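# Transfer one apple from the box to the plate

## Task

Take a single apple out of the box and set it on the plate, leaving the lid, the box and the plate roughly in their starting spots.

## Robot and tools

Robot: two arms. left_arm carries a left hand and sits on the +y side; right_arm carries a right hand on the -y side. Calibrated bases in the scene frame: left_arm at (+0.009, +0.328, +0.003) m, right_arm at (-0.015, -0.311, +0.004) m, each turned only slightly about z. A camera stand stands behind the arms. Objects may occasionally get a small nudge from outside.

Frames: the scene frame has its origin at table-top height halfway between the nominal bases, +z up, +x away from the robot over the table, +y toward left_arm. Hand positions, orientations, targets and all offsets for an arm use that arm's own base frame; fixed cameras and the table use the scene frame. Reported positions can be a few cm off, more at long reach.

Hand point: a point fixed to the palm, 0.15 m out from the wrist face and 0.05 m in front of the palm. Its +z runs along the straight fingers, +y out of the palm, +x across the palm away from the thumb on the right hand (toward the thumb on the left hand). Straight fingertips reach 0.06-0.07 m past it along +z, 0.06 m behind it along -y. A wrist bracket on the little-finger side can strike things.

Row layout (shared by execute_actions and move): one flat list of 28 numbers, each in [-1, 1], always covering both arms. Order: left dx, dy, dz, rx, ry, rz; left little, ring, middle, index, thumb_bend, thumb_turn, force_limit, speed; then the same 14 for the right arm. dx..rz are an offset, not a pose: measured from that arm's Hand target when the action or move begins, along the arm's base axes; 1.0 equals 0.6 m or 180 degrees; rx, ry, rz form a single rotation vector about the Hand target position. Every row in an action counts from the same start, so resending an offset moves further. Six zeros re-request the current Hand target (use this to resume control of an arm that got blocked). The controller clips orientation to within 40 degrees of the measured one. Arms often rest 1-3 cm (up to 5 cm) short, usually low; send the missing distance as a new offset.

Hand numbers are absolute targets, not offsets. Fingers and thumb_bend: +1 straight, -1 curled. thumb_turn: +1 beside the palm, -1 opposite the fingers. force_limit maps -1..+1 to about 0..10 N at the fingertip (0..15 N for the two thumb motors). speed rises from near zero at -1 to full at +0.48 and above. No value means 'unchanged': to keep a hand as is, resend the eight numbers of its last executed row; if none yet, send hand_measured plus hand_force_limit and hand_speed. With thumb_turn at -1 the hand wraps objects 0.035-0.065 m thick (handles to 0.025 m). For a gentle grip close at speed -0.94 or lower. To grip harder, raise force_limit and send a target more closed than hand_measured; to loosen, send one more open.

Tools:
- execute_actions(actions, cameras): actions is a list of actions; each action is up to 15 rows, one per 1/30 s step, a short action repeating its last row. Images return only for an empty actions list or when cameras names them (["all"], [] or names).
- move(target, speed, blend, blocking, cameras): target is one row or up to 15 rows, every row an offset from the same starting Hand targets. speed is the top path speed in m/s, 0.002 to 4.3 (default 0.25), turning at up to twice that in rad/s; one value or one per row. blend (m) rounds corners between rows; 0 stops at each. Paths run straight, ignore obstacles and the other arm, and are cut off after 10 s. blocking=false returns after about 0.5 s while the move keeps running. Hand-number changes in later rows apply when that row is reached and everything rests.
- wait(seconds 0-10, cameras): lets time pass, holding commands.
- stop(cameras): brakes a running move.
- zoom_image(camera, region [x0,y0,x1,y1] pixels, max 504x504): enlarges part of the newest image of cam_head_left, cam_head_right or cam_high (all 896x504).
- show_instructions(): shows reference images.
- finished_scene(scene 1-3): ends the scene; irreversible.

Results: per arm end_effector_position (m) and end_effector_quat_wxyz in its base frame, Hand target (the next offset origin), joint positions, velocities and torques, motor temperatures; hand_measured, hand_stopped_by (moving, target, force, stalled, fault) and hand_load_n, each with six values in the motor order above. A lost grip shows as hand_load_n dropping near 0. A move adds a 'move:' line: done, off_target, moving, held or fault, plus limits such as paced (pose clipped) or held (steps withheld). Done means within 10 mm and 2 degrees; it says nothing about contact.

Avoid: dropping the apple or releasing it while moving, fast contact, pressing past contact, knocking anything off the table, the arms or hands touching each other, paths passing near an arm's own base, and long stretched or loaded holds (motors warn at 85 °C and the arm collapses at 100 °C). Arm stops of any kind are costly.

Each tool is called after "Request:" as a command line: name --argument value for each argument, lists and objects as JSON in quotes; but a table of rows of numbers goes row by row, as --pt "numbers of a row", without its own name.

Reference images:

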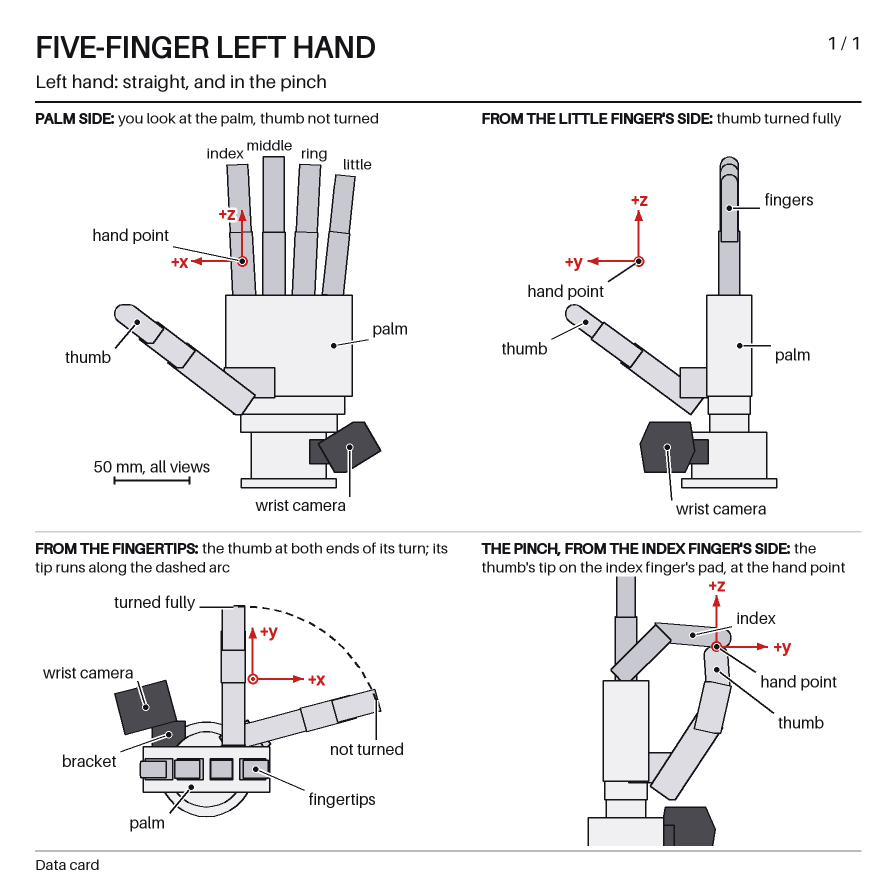

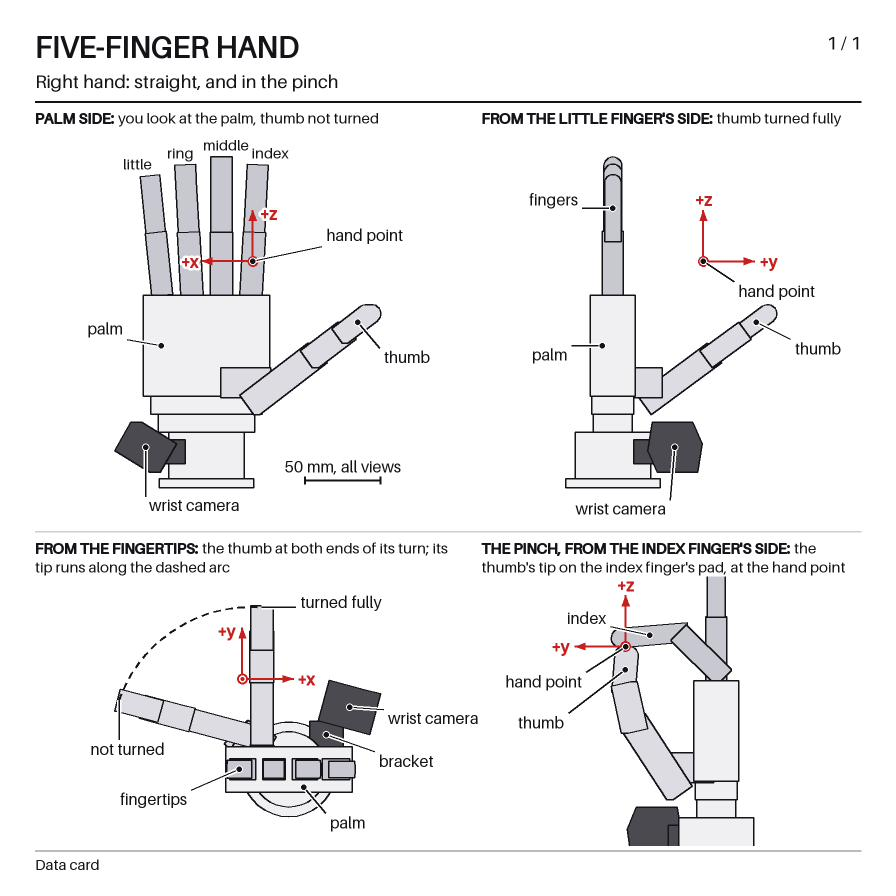

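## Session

Request:
execute_actions --actions '[]' --cameras '["cam_head_left", "cam_high"]'

Scene clock: 0.00 s.
left_arm: end_effector_position=(+0.3079, -0.3254, +0.2903) hand_measured=(+1.000, +1.000, +1.000, +1.000, +1.000, +1.000) hand_load_n=(+0.0, +0.0, +0.0, +0.0, +0.0, +0.0) hand_stopped_by=(target, target, target, target, target, target) hand_force_limit=0.00 hand_speed=-0.80 end_effector_quat_wxyz=(+0.576, -0.175, +0.729, -0.326) | right_arm: end_effector_position=(+0.2606, +0.0835, +0.3138) hand_measured=(+1.000, +1.000, +1.000, +1.000, +1.000, +1.000) hand_load_n=(+0.0, +0.0, +0.0, +0.0, +0.0, +0.0) hand_stopped_by=(target, target, target, target, target, target) hand_force_limit=0.00 hand_speed=-0.80 end_effector_quat_wxyz=(-0.365, +0.724, -0.288, +0.509)
Joint positions: left_arm=[-1.174 1.013 0.758 0.06 -0.885 0.669] | right_arm=[0.495 0.265 0.647 -0.605 0.245 -0.516]
Joint velocities: within noise
Joint torques (N m): no reading
Motor temperatures (°C): left_arm=[28 28 35 26 29 28] | right_arm=[31 30 33 31 30 31]
Heat: left arm: hottest elbow 35 °C; right arm: hottest elbow 33 °C.
Hand target: left_arm +0.3100, -0.3303, +0.3046; +0.578, -0.181, +0.721, -0.337 | right_arm +0.2608, +0.0836, +0.3329; -0.376, +0.713, -0.286, +0.518
Images, in order (width x height): cam_head_left 896x504, cam_high 896x504.

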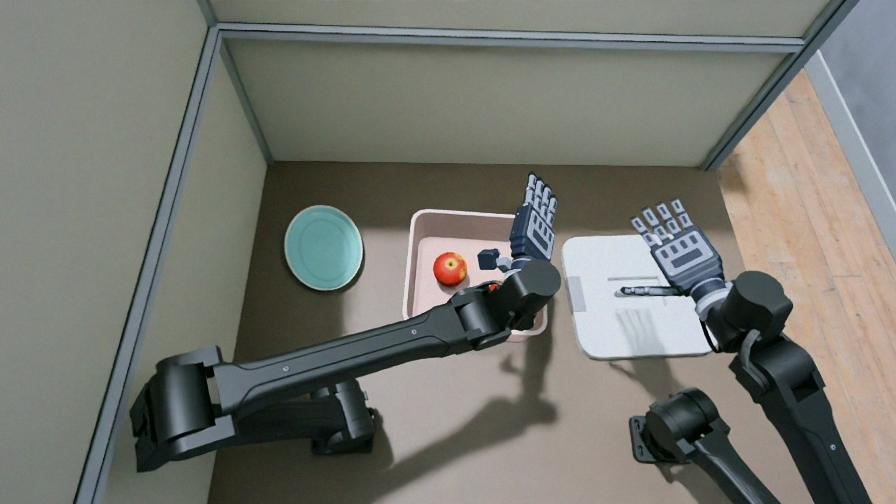

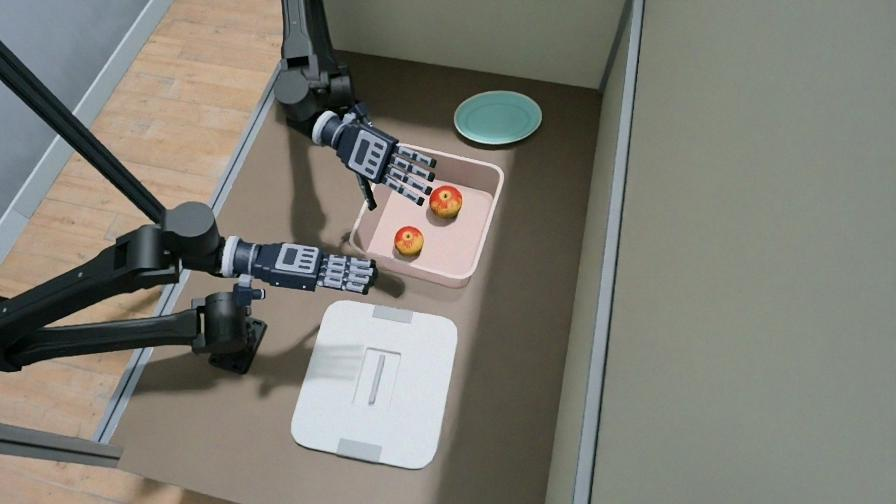

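Request:
move --target '[0.05,0.1855,-0.266,-0.0097,0.3259,-0.1508,0.5,0.5,0.5,0.5,1,-1,-0.2,0.2,0,0,0,0,0,0,1,1,1,1,1,1,0,-0.8]' --speed 0.35 --cameras '["cam_head_left", "cam_high"]'

Request:
zoom_image --camera "cam_head_left" --region '[380, 180, 580, 380]'

Scene clock: 16.90 s.
left_arm: end_effector_position=(+0.3214, -0.2138, +0.1260) hand_measured=(+0.500, +0.500, +0.500, +0.500, +1.000, -1.000) hand_load_n=(+0.0, +0.0, +0.0, +0.0, +0.0, -0.5) hand_stopped_by=(target, target, target, target, target, target) hand_force_limit=-0.20 hand_speed=0.20 end_effector_quat_wxyz=(+0.043, -0.174, +0.928, -0.328) | right_arm: end_effector_position=(+0.2606, +0.0835, +0.3138) hand_measured=(+1.000, +1.000, +1.000, +1.000, +1.000, +1.000) hand_load_n=(+0.0, +0.0, +0.0, +0.0, +0.0, -0.5) hand_stopped_by=(target, target, target, target, target, target) hand_force_limit=0.00 hand_speed=-0.80 end_effector_quat_wxyz=(-0.365, +0.724, -0.288, +0.509)
Joint positions: left_arm=[-0.377 1.239 0.89 -0.75 0.501 0.7] | right_arm=[0.495 0.265 0.647 -0.605 0.245 -0.516]
Joint torques (N m): left_arm=[0.32 -7.06 12.15 0.83 0.37 0.16] | right_arm=[0.38 0.91 9.95 1.91 0.16 -0.03]
Heat: left arm: hottest elbow 38 °C; right arm: hottest elbow 37 °C.
Hand target: left_arm +0.3400, -0.2191, +0.1451; +0.061, -0.162, +0.925, -0.337 | right_arm +0.2608, +0.0836, +0.3329; -0.376, +0.713, -0.286, +0.518
Off the commanded pose: left_arm 0.027 m, 3 deg | right_arm 0.019 m, 2 deg.
move: off_target (left_arm, right_arm)
Images, in order (width x height): cam_head_left 896x504, cam_high 896x504.

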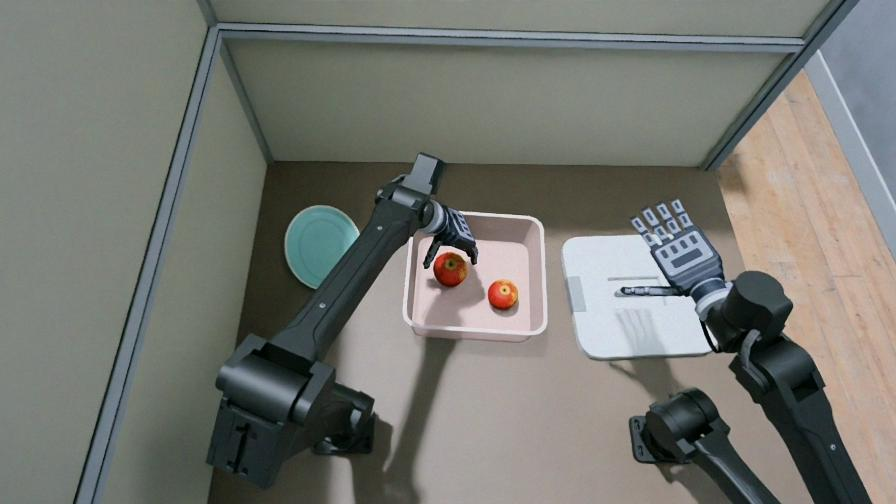

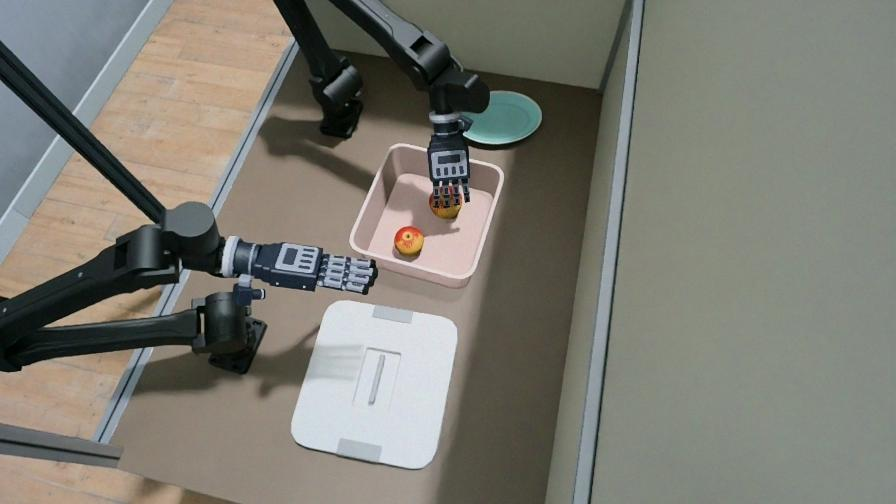

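Scaled by 2.520.

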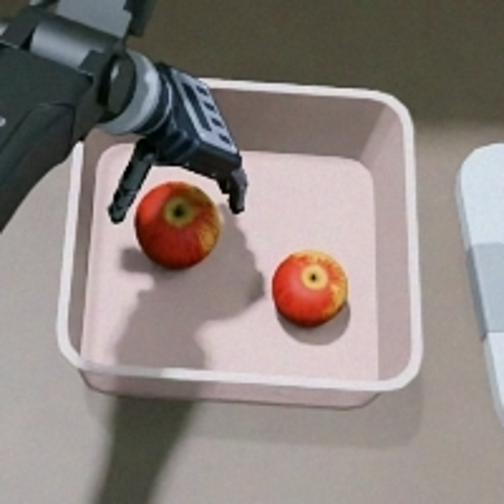

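Request:
move --pt "0.001 0.004 -0.181 0 0 0 0.5 0.5 0.5 0.5 1 -1 -0.2 0.2 0 0 0 0 0 0 1 1 1 1 1 1 0 -0.8" --pt "0.001 0.004 -0.181 0 0 0 -0.3 -0.4 -0.4 -0.4 -0.4 -1 -0.2 -0.9 0 0 0 0 0 0 1 1 1 1 1 1 0 -0.8" --pt "0.001 0.004 0.09 0 0 0 -0.3 -0.4 -0.4 -0.4 -0.4 -1 -0.2 -0.9 0 0 0 0 0 0 1 1 1 1 1 1 0 -0.8" --speed '[0.15,0.15,0.18]' --cameras '["cam_head_left", "cam_high"]'

Scene clock: 41.37 s.
left_arm: end_effector_position=(+0.3215, -0.2135, +0.1682) hand_measured=(-0.300, +0.092, +0.270, +0.270, +0.890, -1.000) hand_load_n=(+0.0, +4.5, +4.0, +4.5, +11.5, +2.0) hand_stopped_by=(target, force, force, force, force, target) hand_force_limit=-0.20 hand_speed=-0.90 end_effector_quat_wxyz=(+0.030, -0.174, +0.931, -0.320) | right_arm: end_effector_position=(+0.2606, +0.0835, +0.3138) hand_measured=(+1.000, +1.000, +1.000, +1.000, +1.000, +1.000) hand_load_n=(-0.5, +0.0, +0.0, +0.0, +0.0, +0.0) hand_stopped_by=(target, target, target, target, target, target) hand_force_limit=0.00 hand_speed=-0.80 end_effector_quat_wxyz=(-0.365, +0.724, -0.288, +0.509)
Joint positions: left_arm=[-0.377 1.227 1.001 -0.907 0.502 0.71] | right_arm=[0.495 0.265 0.647 -0.605 0.245 -0.516]
Joint torques (N m): left_arm=[0.79 -9 12.7 0.87 0.41 0.18] | right_arm=[0.56 0.5 9.95 1.88 0.13 -0.05]
Motor temperatures (°C): left_arm=[28 29 44 26 29 28] | right_arm=[31 30 41 31 30 31]
Heat: left arm: hottest elbow 44 °C; right arm: hottest elbow 41 °C.
Hand target: left_arm +0.3406, -0.2167, +0.1992; +0.061, -0.162, +0.925, -0.337 | right_arm +0.2608, +0.0836, +0.3329; -0.376, +0.713, -0.286, +0.518
Off the commanded pose: left_arm 0.036 m, 4 deg | right_arm 0.019 m, 2 deg.
move: off_target (left_arm, right_arm)
Images, in order (width x height): cam_head_left 896x504, cam_high 896x504.

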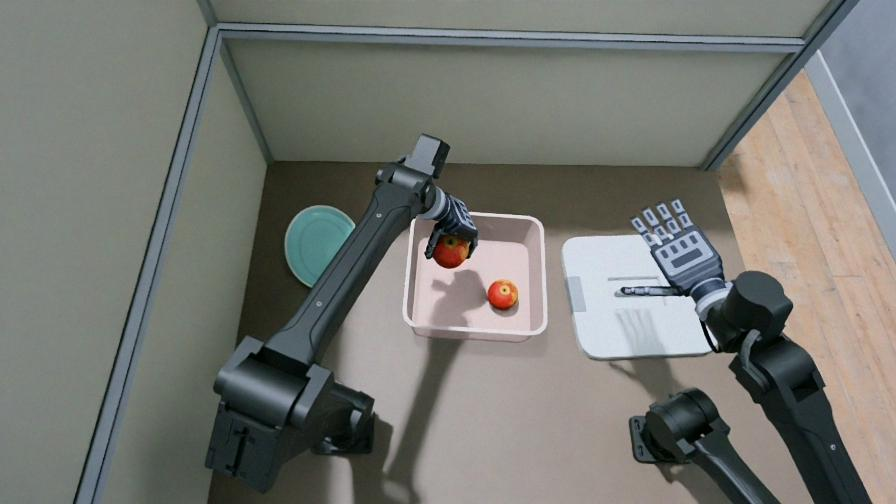

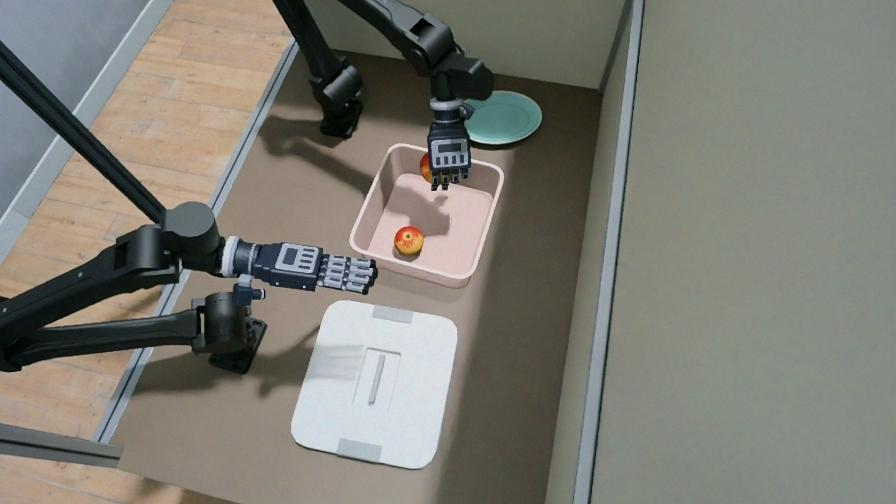

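Request:
move --pt "0.04 0.13 0.02 0 0 0.07 -0.3 -0.4 -0.4 -0.4 -0.4 -1 -0.2 -0.9 0 0 0 0 0 0 1 1 1 1 1 1 0 -0.8" --pt "0.1223 0.4845 -0.04 0 0 0.25 -0.3 -0.4 -0.4 -0.4 -0.4 -1 -0.2 -0.9 0 0 0 0 0 0 1 1 1 1 1 1 0 -0.8" --pt "0.1223 0.4845 -0.225 0 0 0.25 -0.3 -0.4 -0.4 -0.4 -0.4 -1 -0.2 -0.9 0 0 0 0 0 0 1 1 1 1 1 1 0 -0.8" --speed '[0.25,0.3,0.13]' --blend '[0.03,0.03,0]' --cameras '["cam_head_left", "cam_high"]'

Request:
zoom_image --camera "cam_head_left" --region '[200, 150, 450, 350]'

Request:
zoom_image --camera "cam_high" --region '[380, 30, 600, 230]'

Scene clock: 62.30 s.
left_arm: end_effector_position=(+0.4071, +0.0736, +0.0613) hand_measured=(-0.300, +0.092, +0.270, +0.270, +0.890, -1.000) hand_load_n=(+0.0, +4.5, +4.0, +4.5, +11.0, +2.5) hand_stopped_by=(target, force, force, force, force, target) hand_force_limit=-0.20 hand_speed=-0.90 end_effector_quat_wxyz=(+0.179, -0.501, +0.798, -0.284) | right_arm: end_effector_position=(+0.2606, +0.0835, +0.3138) hand_measured=(+1.000, +1.000, +1.000, +1.000, +1.000, +1.000) hand_load_n=(+0.0, +0.0, +0.0, +0.0, +0.0, +0.0) hand_stopped_by=(target, target, target, target, target, target) hand_force_limit=0.00 hand_speed=-0.80 end_effector_quat_wxyz=(-0.365, +0.724, -0.288, +0.509)
Joint positions: left_arm=[0.365 1.377 0.824 -0.507 0.477 0.688] | right_arm=[0.495 0.265 0.647 -0.605 0.245 -0.516]
Joint torques (N m): left_arm=[0.21 -8.82 8.09 2.03 0.38 -0.13] | right_arm=[0.15 0.21 9.95 2 0.16 -0.08]
Heat: left arm: hottest elbow 44 °C; right arm: hottest elbow 43 °C.
Hand target: left_arm +0.4139, +0.0739, +0.0642; +0.185, -0.504, +0.793, -0.289 | right_arm +0.2608, +0.0836, +0.3329; -0.376, +0.713, -0.286, +0.518
Off the commanded pose: left_arm 0.007 m, 1 deg | right_arm 0.019 m, 2 deg.
move: off_target (right_arm)
Images, in order (width x height): cam_head_left 896x504, cam_high 896x504.

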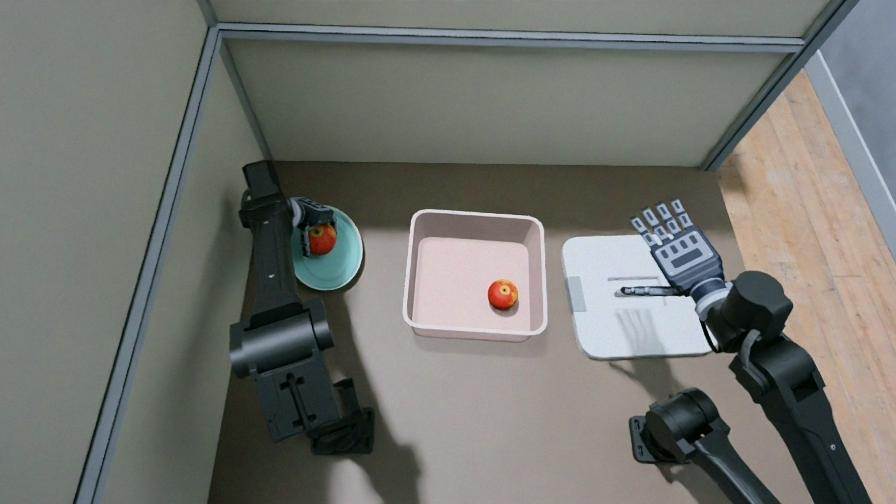

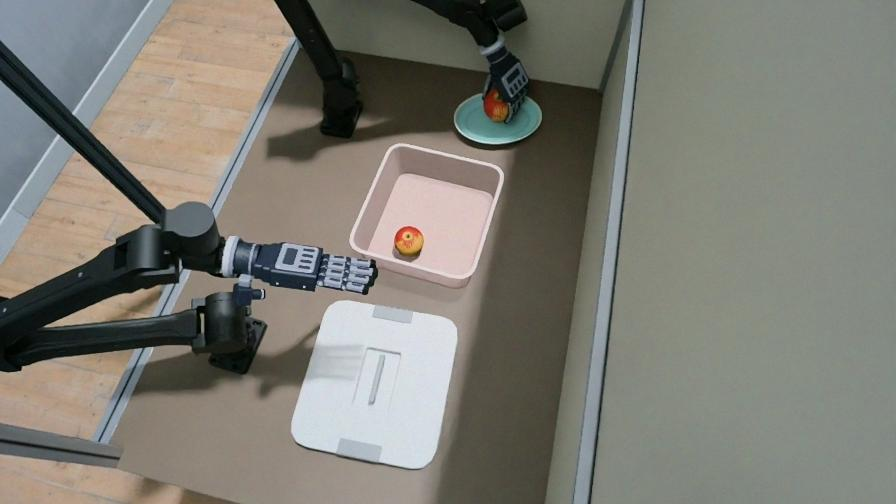

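Scaled by 2.016.

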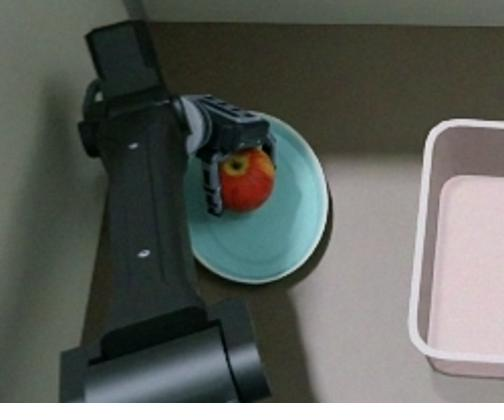

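Scaled by 2.291.

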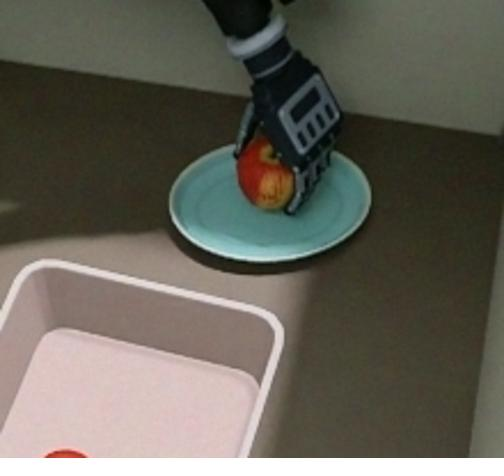

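Request:
move --pt "0 0 -0.022 0 0 0 -0.3 -0.4 -0.4 -0.4 -0.4 -1 -0.2 -0.9 0 0 0 0 0 0 1 1 1 1 1 1 0 -0.8" --pt "0 0 -0.022 0 0 0 0.8 0.8 0.8 0.8 1 -1 -0.2 -0.6 0 0 0 0 0 0 1 1 1 1 1 1 0 -0.8" --pt "0 0 0.13 0 0 0 0.8 0.8 0.8 0.8 1 -1 -0.2 -0.6 0 0 0 0 0 0 1 1 1 1 1 1 0 -0.8" --speed '[0.08,0.08,0.15]' --cameras '["cam_head_left", "cam_high"]'

Scene clock: 76.17 s.
left_arm: end_effector_position=(+0.4000, +0.0702, +0.1216) hand_measured=(+0.800, +0.800, +0.800, +0.800, +1.000, -1.000) hand_load_n=(+0.0, -0.5, +0.0, +0.0, +0.0, +0.0) hand_stopped_by=(target, target, target, target, target, target) hand_force_limit=-0.20 hand_speed=-0.60 end_effector_quat_wxyz=(+0.169, -0.506, +0.797, -0.283) | right_arm: end_effector_position=(+0.2606, +0.0835, +0.3138) hand_measured=(+1.000, +1.000, +1.000, +1.000, +1.000, +1.000) hand_load_n=(+0.0, +0.0, +0.0, +0.0, +0.0, +0.0) hand_stopped_by=(target, target, target, target, target, target) hand_force_limit=0.00 hand_speed=-0.80 end_effector_quat_wxyz=(-0.365, +0.724, -0.288, +0.509)
Joint positions: left_arm=[0.365 1.288 0.92 -0.713 0.479 0.683] | right_arm=[0.495 0.265 0.647 -0.605 0.245 -0.516]
Joint torques (N m): left_arm=[0.15 -8.18 11.37 0.85 0.32 -0.09] | right_arm=[0.09 1.03 10.04 2 0.11 -0.07]
Heat: left arm: hottest elbow 45 °C; right arm: hottest elbow 43 °C.
Hand target: left_arm +0.4139, +0.0739, +0.1421; +0.185, -0.504, +0.793, -0.289 | right_arm +0.2608, +0.0836, +0.3329; -0.376, +0.713, -0.286, +0.518
Off the commanded pose: left_arm 0.025 m, 2 deg | right_arm 0.019 m, 2 deg.
move: off_target (left_arm, right_arm)
Images, in order (width x height): cam_head_left 896x504, cam_high 896x504.

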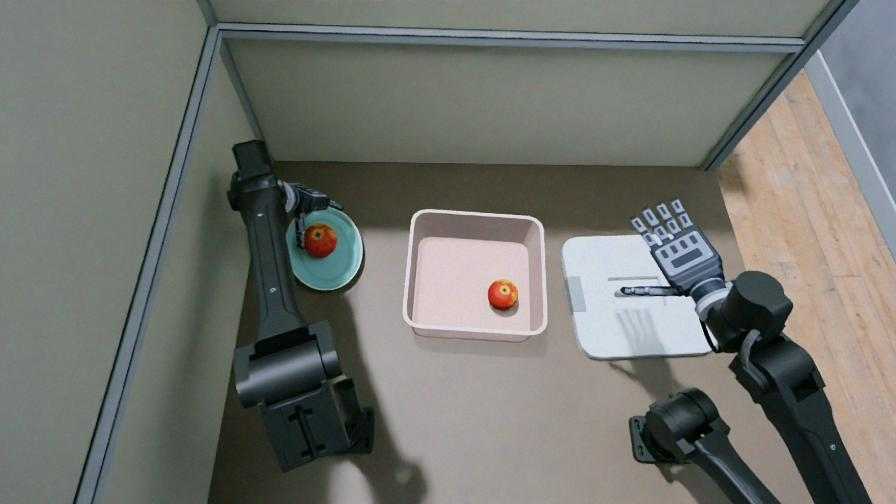

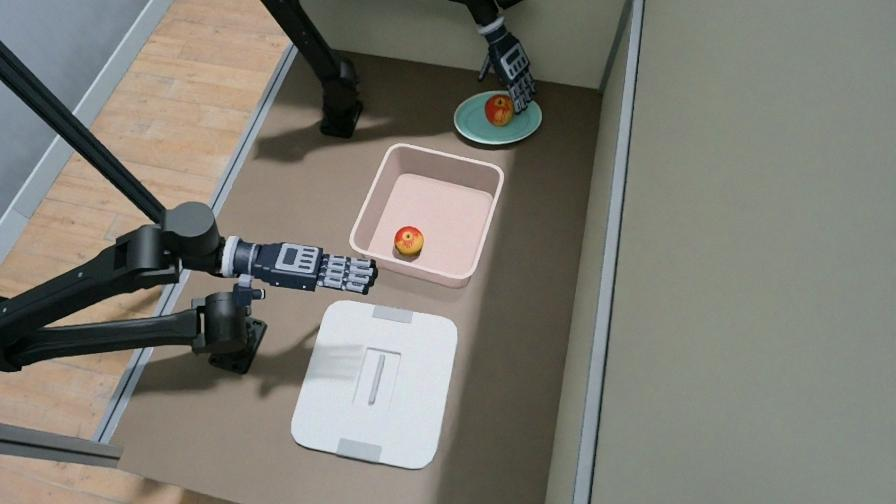

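Request:
finished_scene --scene 3

The scene is finished: the task was done.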